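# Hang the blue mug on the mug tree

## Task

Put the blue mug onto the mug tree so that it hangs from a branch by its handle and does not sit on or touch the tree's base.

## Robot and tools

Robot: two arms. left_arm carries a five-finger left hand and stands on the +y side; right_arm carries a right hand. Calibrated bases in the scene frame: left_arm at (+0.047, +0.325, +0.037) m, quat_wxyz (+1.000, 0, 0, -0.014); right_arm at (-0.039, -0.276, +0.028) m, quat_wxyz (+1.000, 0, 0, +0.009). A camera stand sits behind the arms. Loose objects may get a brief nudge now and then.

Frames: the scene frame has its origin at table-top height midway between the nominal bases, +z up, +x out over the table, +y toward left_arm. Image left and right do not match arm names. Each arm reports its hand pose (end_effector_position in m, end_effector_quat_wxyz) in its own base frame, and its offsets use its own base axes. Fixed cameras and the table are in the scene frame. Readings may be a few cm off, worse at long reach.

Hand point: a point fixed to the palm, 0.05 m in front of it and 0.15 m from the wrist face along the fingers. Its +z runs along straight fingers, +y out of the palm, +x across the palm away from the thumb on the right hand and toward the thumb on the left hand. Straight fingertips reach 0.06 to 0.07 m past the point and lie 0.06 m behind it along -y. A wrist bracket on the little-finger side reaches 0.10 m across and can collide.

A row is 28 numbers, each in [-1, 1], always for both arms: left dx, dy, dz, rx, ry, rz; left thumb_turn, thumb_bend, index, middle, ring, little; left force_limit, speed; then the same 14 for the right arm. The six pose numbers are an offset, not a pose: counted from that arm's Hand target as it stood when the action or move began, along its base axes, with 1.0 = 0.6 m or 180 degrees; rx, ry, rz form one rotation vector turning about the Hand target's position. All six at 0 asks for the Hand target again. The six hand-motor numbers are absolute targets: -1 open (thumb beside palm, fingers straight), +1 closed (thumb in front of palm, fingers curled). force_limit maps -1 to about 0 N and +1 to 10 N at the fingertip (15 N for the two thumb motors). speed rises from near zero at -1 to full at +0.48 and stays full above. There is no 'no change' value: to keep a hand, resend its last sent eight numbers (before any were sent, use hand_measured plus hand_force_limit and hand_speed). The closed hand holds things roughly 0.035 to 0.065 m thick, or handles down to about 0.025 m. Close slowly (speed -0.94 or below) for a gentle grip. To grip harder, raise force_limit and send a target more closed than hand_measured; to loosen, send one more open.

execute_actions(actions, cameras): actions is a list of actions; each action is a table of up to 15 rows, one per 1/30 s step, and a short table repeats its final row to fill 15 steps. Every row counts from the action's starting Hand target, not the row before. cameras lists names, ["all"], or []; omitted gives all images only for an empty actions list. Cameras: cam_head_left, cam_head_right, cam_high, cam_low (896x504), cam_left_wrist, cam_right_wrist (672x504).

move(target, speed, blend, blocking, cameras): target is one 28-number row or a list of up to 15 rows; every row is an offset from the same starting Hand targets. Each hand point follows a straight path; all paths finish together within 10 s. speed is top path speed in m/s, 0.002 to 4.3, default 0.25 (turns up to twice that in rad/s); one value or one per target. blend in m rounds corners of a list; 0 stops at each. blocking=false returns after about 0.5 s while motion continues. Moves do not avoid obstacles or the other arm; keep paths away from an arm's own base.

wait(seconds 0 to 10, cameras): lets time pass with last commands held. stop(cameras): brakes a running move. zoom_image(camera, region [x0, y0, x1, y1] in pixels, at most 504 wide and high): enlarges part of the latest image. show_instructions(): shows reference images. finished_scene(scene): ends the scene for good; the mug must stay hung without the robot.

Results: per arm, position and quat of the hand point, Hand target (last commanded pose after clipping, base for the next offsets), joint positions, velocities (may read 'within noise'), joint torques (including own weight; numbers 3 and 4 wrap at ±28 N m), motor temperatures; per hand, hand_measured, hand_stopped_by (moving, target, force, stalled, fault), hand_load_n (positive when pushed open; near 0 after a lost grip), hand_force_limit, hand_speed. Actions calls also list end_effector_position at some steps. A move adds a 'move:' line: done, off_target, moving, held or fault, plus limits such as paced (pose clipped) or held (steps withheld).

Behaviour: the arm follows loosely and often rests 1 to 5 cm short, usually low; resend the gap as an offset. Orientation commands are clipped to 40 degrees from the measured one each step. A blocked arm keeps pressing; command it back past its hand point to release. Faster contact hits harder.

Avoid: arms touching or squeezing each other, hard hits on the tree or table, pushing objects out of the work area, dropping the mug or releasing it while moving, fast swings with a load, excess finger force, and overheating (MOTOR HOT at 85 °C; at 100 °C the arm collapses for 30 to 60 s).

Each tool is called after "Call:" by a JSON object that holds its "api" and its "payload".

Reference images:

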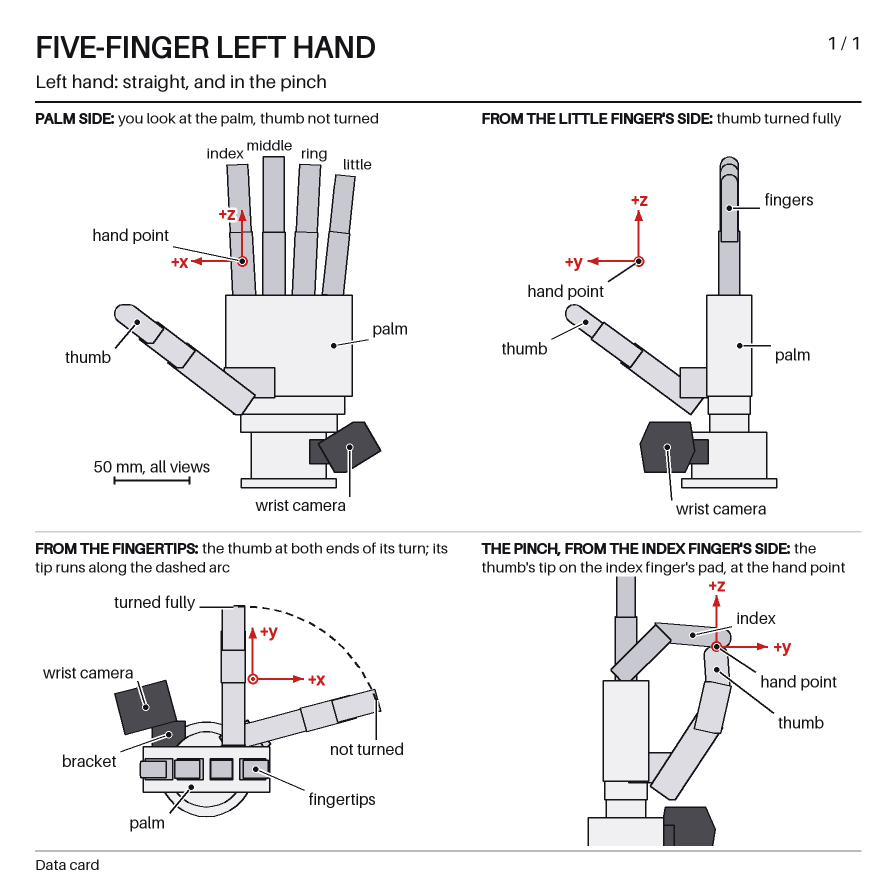

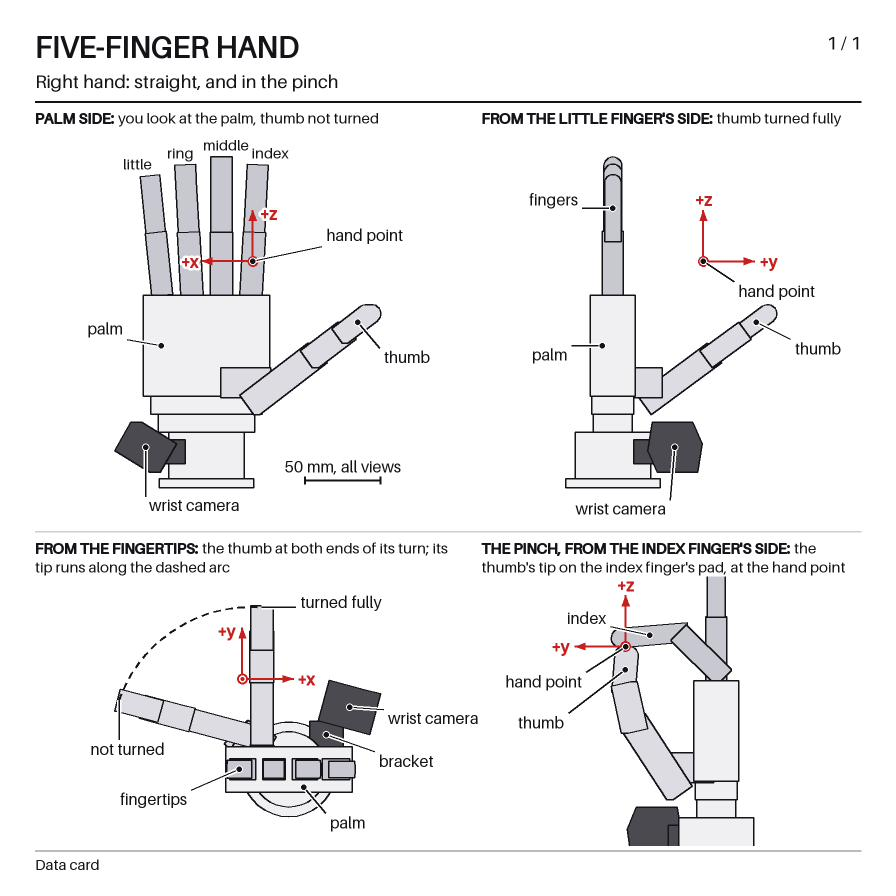

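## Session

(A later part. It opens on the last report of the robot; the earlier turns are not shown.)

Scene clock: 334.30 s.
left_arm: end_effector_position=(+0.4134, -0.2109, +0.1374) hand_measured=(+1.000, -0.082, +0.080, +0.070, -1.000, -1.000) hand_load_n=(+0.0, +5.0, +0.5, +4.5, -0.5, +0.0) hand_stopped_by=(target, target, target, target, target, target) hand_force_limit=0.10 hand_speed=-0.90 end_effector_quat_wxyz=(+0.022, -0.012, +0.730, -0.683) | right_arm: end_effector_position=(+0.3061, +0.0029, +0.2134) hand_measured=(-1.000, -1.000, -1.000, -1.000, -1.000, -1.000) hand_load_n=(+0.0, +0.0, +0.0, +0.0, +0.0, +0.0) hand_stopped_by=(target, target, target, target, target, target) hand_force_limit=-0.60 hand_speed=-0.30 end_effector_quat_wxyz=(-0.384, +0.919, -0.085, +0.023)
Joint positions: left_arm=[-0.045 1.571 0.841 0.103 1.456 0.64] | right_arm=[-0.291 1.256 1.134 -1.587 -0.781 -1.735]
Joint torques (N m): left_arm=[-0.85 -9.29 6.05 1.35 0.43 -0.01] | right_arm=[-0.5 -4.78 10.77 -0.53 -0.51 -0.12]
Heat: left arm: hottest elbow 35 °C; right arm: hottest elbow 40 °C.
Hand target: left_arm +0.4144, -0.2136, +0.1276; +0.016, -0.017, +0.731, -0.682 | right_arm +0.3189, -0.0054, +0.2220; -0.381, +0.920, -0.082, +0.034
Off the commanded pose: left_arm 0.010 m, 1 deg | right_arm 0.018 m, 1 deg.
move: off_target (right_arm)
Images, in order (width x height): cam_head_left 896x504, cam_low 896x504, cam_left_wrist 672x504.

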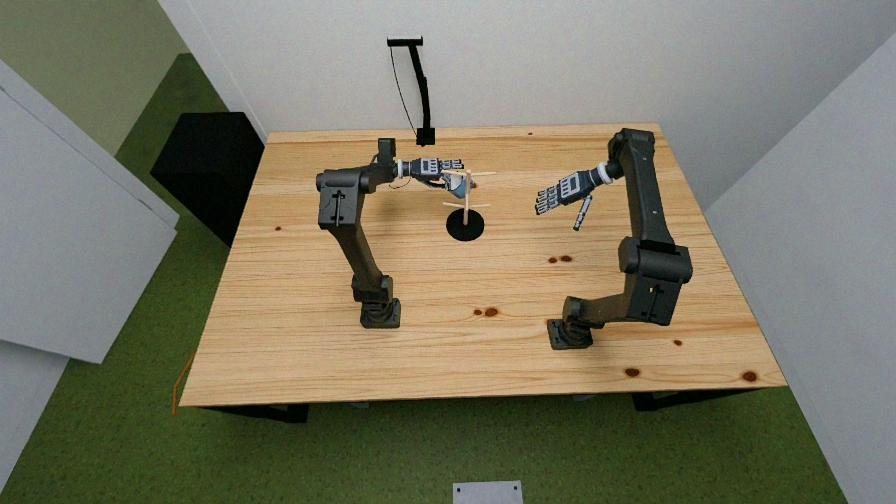

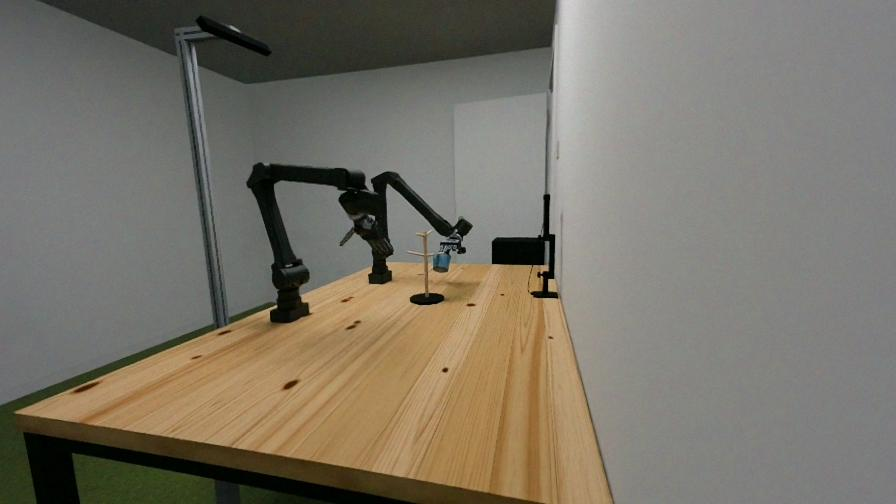

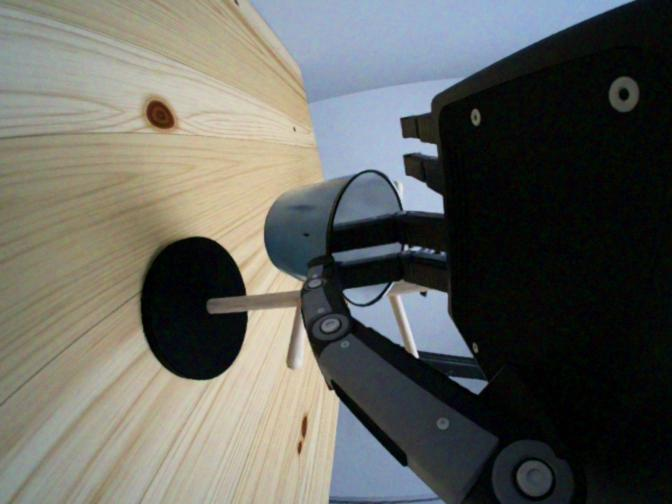

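Call:
{"api": "move", "payload": {"target": [0,-0.005,-0.025,0,0,0,1.0,-0.12,0.03,0.01,-1,-1,0.1,-0.9,0,0,0,0,0,0,-1,-1,-1,-1,-1,-1,-0.6,-0.3], "speed": 0.03, "cameras": ["cam_low","cam_head_left","cam_left_wrist"]}}

Call:
{"api": "zoom_image", "payload": {"camera": "cam_low", "region": [400, 210, 480, 290]}}

Call:
{"api": "zoom_image", "payload": {"camera": "cam_left_wrist", "region": [200, 120, 460, 380]}}

Scene clock: 336.63 s.
left_arm: end_effector_position=(+0.4150, -0.2123, +0.1203) hand_measured=(+1.000, -0.120, +0.030, +0.010, -1.000, -1.000) hand_load_n=(+0.5, +0.0, +0.0, +0.0, +0.0, +0.0) hand_stopped_by=(target, target, target, target, target, target) hand_force_limit=0.10 hand_speed=-0.90 end_effector_quat_wxyz=(+0.023, -0.014, +0.731, -0.682) | right_arm: end_effector_position=(+0.3061, +0.0029, +0.2134) hand_measured=(-1.000, -1.000, -1.000, -1.000, -1.000, -1.000) hand_load_n=(+0.0, +0.0, +0.0, +0.0, +0.0, +0.0) hand_stopped_by=(target, target, target, target, target, target) hand_force_limit=-0.60 hand_speed=-0.30 end_effector_quat_wxyz=(-0.384, +0.919, -0.085, +0.023)
Joint positions: left_arm=[-0.048 1.609 0.823 0.186 1.448 0.613] | right_arm=[-0.291 1.256 1.134 -1.587 -0.781 -1.735]
Joint torques (N m): left_arm=[-1.08 -9.64 5.81 1.42 0.47 -0.07] | right_arm=[-0.32 -4.72 10.71 -0.51 -0.54 -0.12]
Heat: left arm: hottest elbow 35 °C; right arm: hottest elbow 40 °C.
Hand target: left_arm +0.4144, -0.2167, +0.1126; +0.016, -0.017, +0.731, -0.682 | right_arm +0.3189, -0.0054, +0.2220; -0.381, +0.920, -0.082, +0.034
Off the commanded pose: left_arm 0.009 m, 1 deg | right_arm 0.018 m, 1 deg.
move: off_target (right_arm)
Images, in order (width x height): cam_head_left 896x504, cam_low 896x504, cam_left_wrist 672x504.

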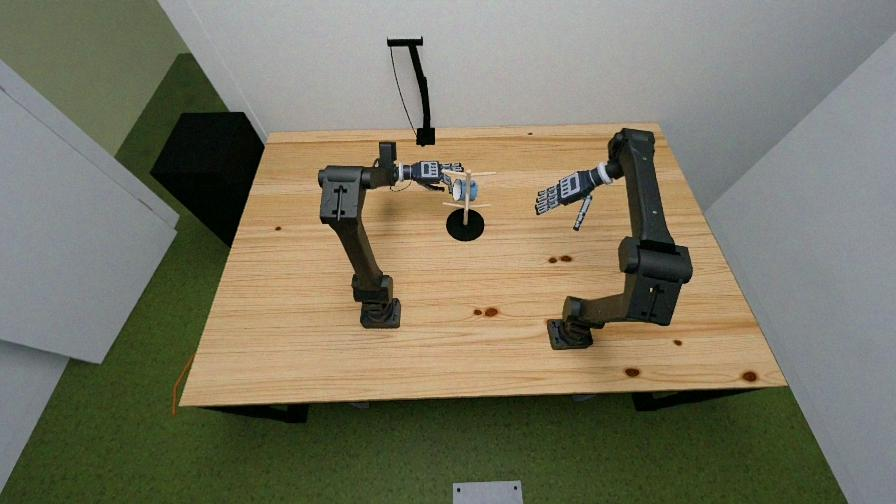

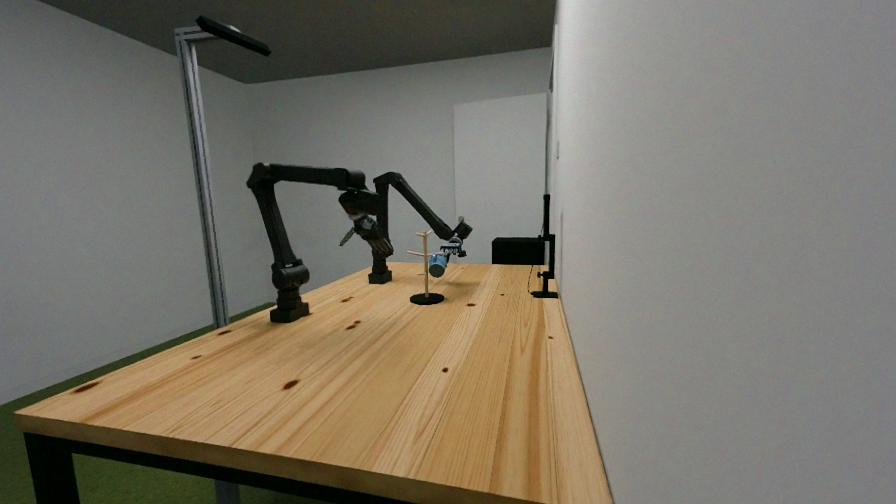

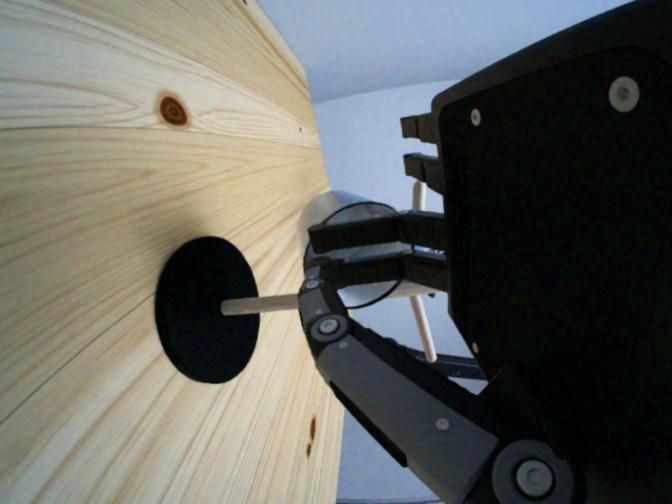

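Scaled by 6.300 from the camera's 896x504 image, which has a finer 1280x720 frame.

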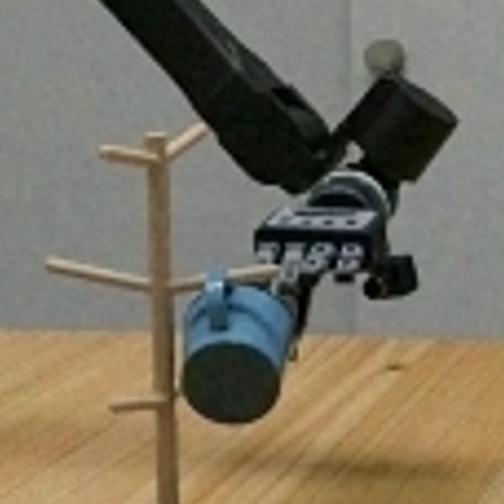

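Scaled by 1.938 from the camera's 672x504 image, which has a finer 960x720 frame.

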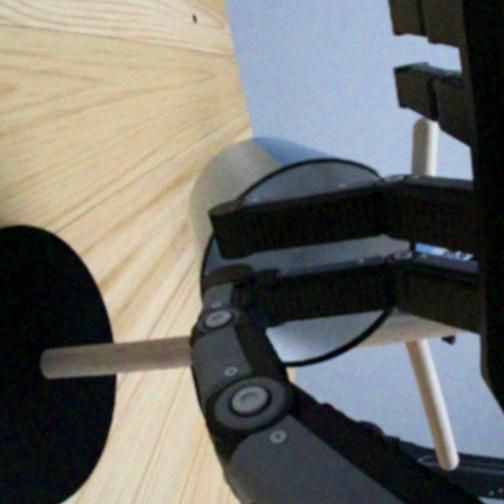

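Call:
{"api": "move", "payload": {"target": [0,0.17,0.0,0,0,0,1.0,-0.12,0.03,0.01,-1,-1,0.1,-0.9,0,0,0,0,0,0,-1,-1,-1,-1,-1,-1,-0.6,-0.3], "speed": 0.05, "cameras": ["cam_low","cam_head_left","cam_left_wrist","cam_high"]}}

Call:
{"api": "zoom_image", "payload": {"camera": "cam_low", "region": [390, 210, 490, 310]}}

Call:
{"api": "zoom_image", "payload": {"camera": "cam_high", "region": [370, 290, 470, 390]}}

Call:
{"api": "zoom_image", "payload": {"camera": "cam_head_left", "region": [420, 130, 520, 230]}}

Scene clock: 341.03 s.
left_arm: end_effector_position=(+0.4125, -0.1191, +0.1126) hand_measured=(+1.000, -0.120, +0.030, +0.010, -1.000, -1.000) hand_load_n=(+0.0, +0.0, +0.0, +0.0, +0.0, +0.0) hand_stopped_by=(target, target, target, target, target, target) hand_force_limit=0.10 hand_speed=-0.90 end_effector_quat_wxyz=(+0.064, -0.070, +0.703, -0.705) | right_arm: end_effector_position=(+0.3061, +0.0029, +0.2134) hand_measured=(-1.000, -1.000, -1.000, -1.000, -1.000, -1.000) hand_load_n=(+0.0, +0.0, +0.0, +0.0, +0.0, +0.0) hand_stopped_by=(target, target, target, target, target, target) hand_force_limit=-0.60 hand_speed=-0.30 end_effector_quat_wxyz=(-0.384, +0.919, -0.085, +0.023)
Joint positions: left_arm=[0.19 1.609 0.806 -0.118 1.572 0.913] | right_arm=[-0.291 1.256 1.134 -1.587 -0.781 -1.735]
Joint torques (N m): left_arm=[0.15 -10.81 5.53 0.92 0.93 0.09] | right_arm=[-0.5 -4.48 10.78 -0.61 -0.52 -0.13]
Heat: left arm: hottest elbow 35 °C; right arm: hottest elbow 40 °C.
Hand target: left_arm +0.4144, -0.1147, +0.1126; +0.016, -0.017, +0.731, -0.682 | right_arm +0.3189, -0.0054, +0.2220; -0.381, +0.920, -0.082, +0.034
Off the commanded pose: left_arm 0.005 m, 9 deg | right_arm 0.018 m, 1 deg.
joint sent to its limit (left arm) — joint 5 (wrist yaw), upper limit. The joint targets are off in orientation, not in position.
move: off_target (left_arm, right_arm)
Images, in order (width x height): cam_head_left 896x504, cam_high 896x504, cam_low 896x504, cam_left_wrist 672x504.

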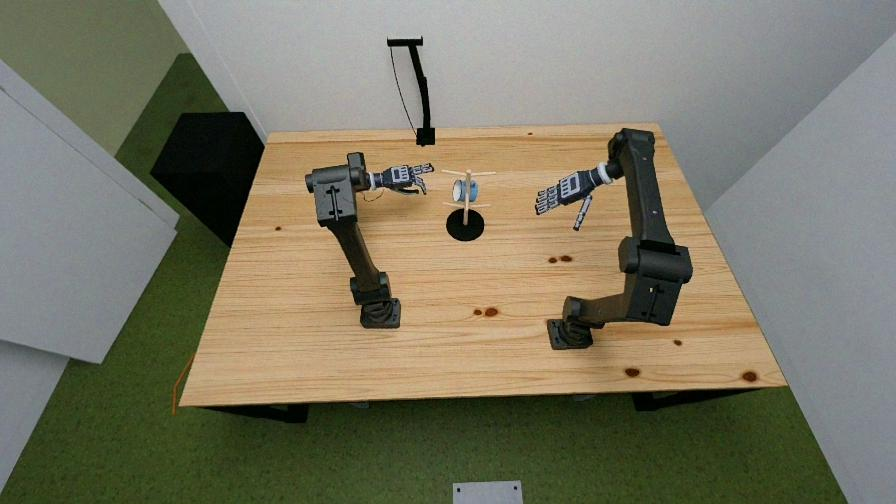

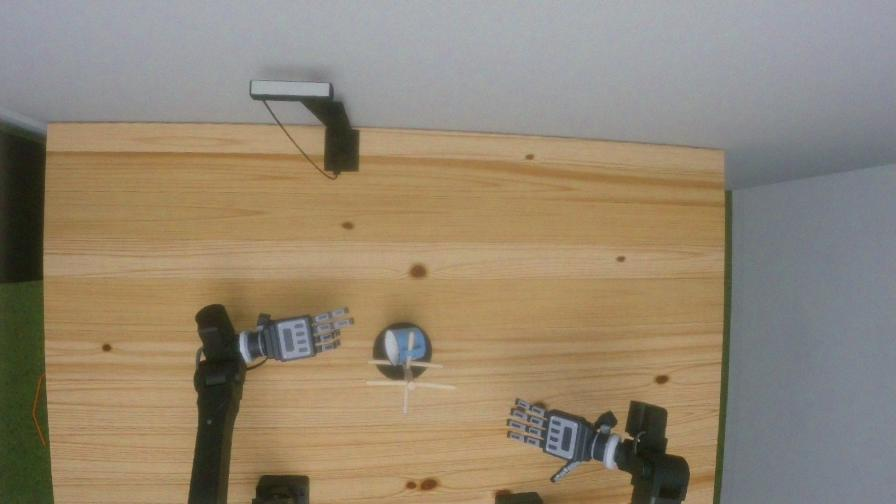

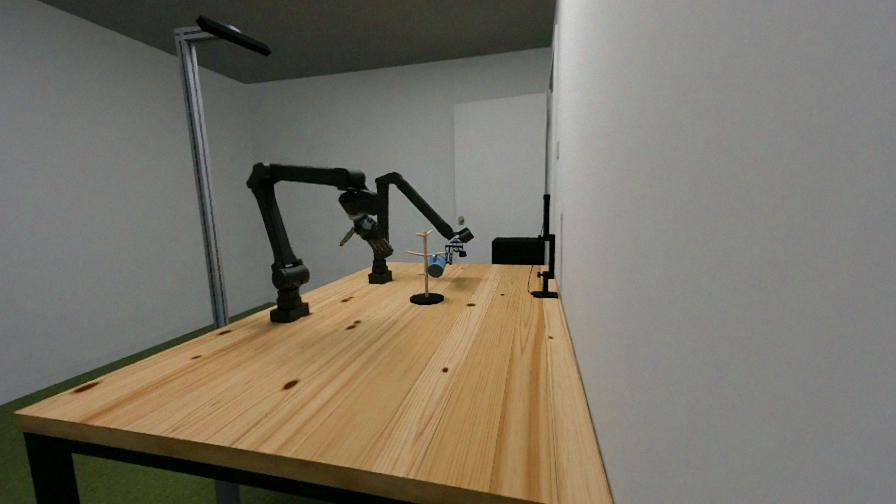

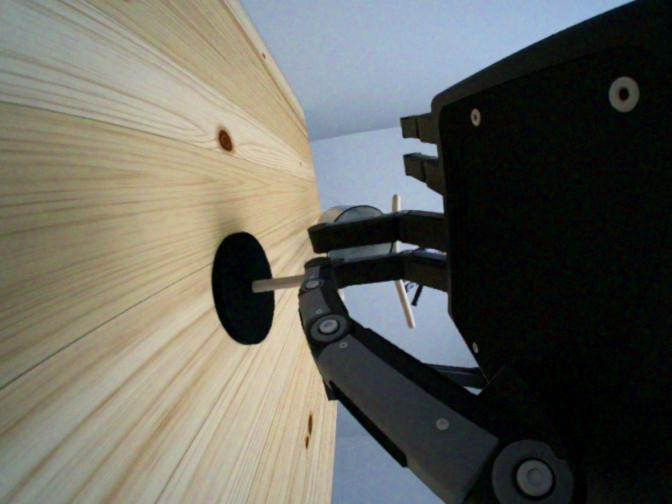

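Scaled by 5.040 from the camera's 896x504 image, which has a finer 1280x720 frame.

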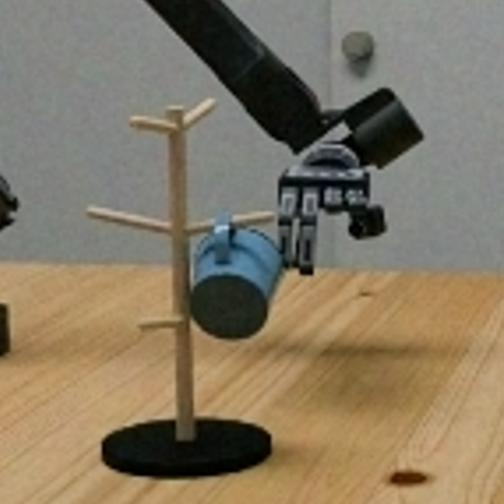

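Scaled by 5.040 from the camera's 896x504 image, which has a finer 1280x720 frame.

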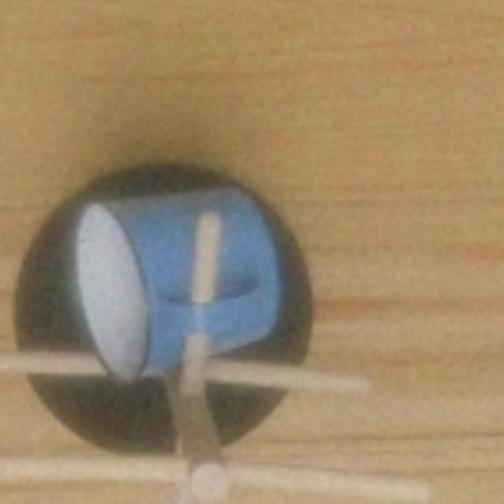

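Scaled by 5.040 from the camera's 896x504 image, which has a finer 1280x720 frame.

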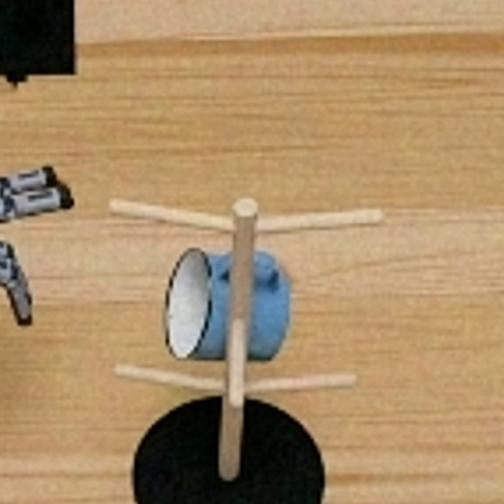

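Call:
{"api": "finished_scene", "payload": {"scene": 1}}

The scene is finished: the task was done.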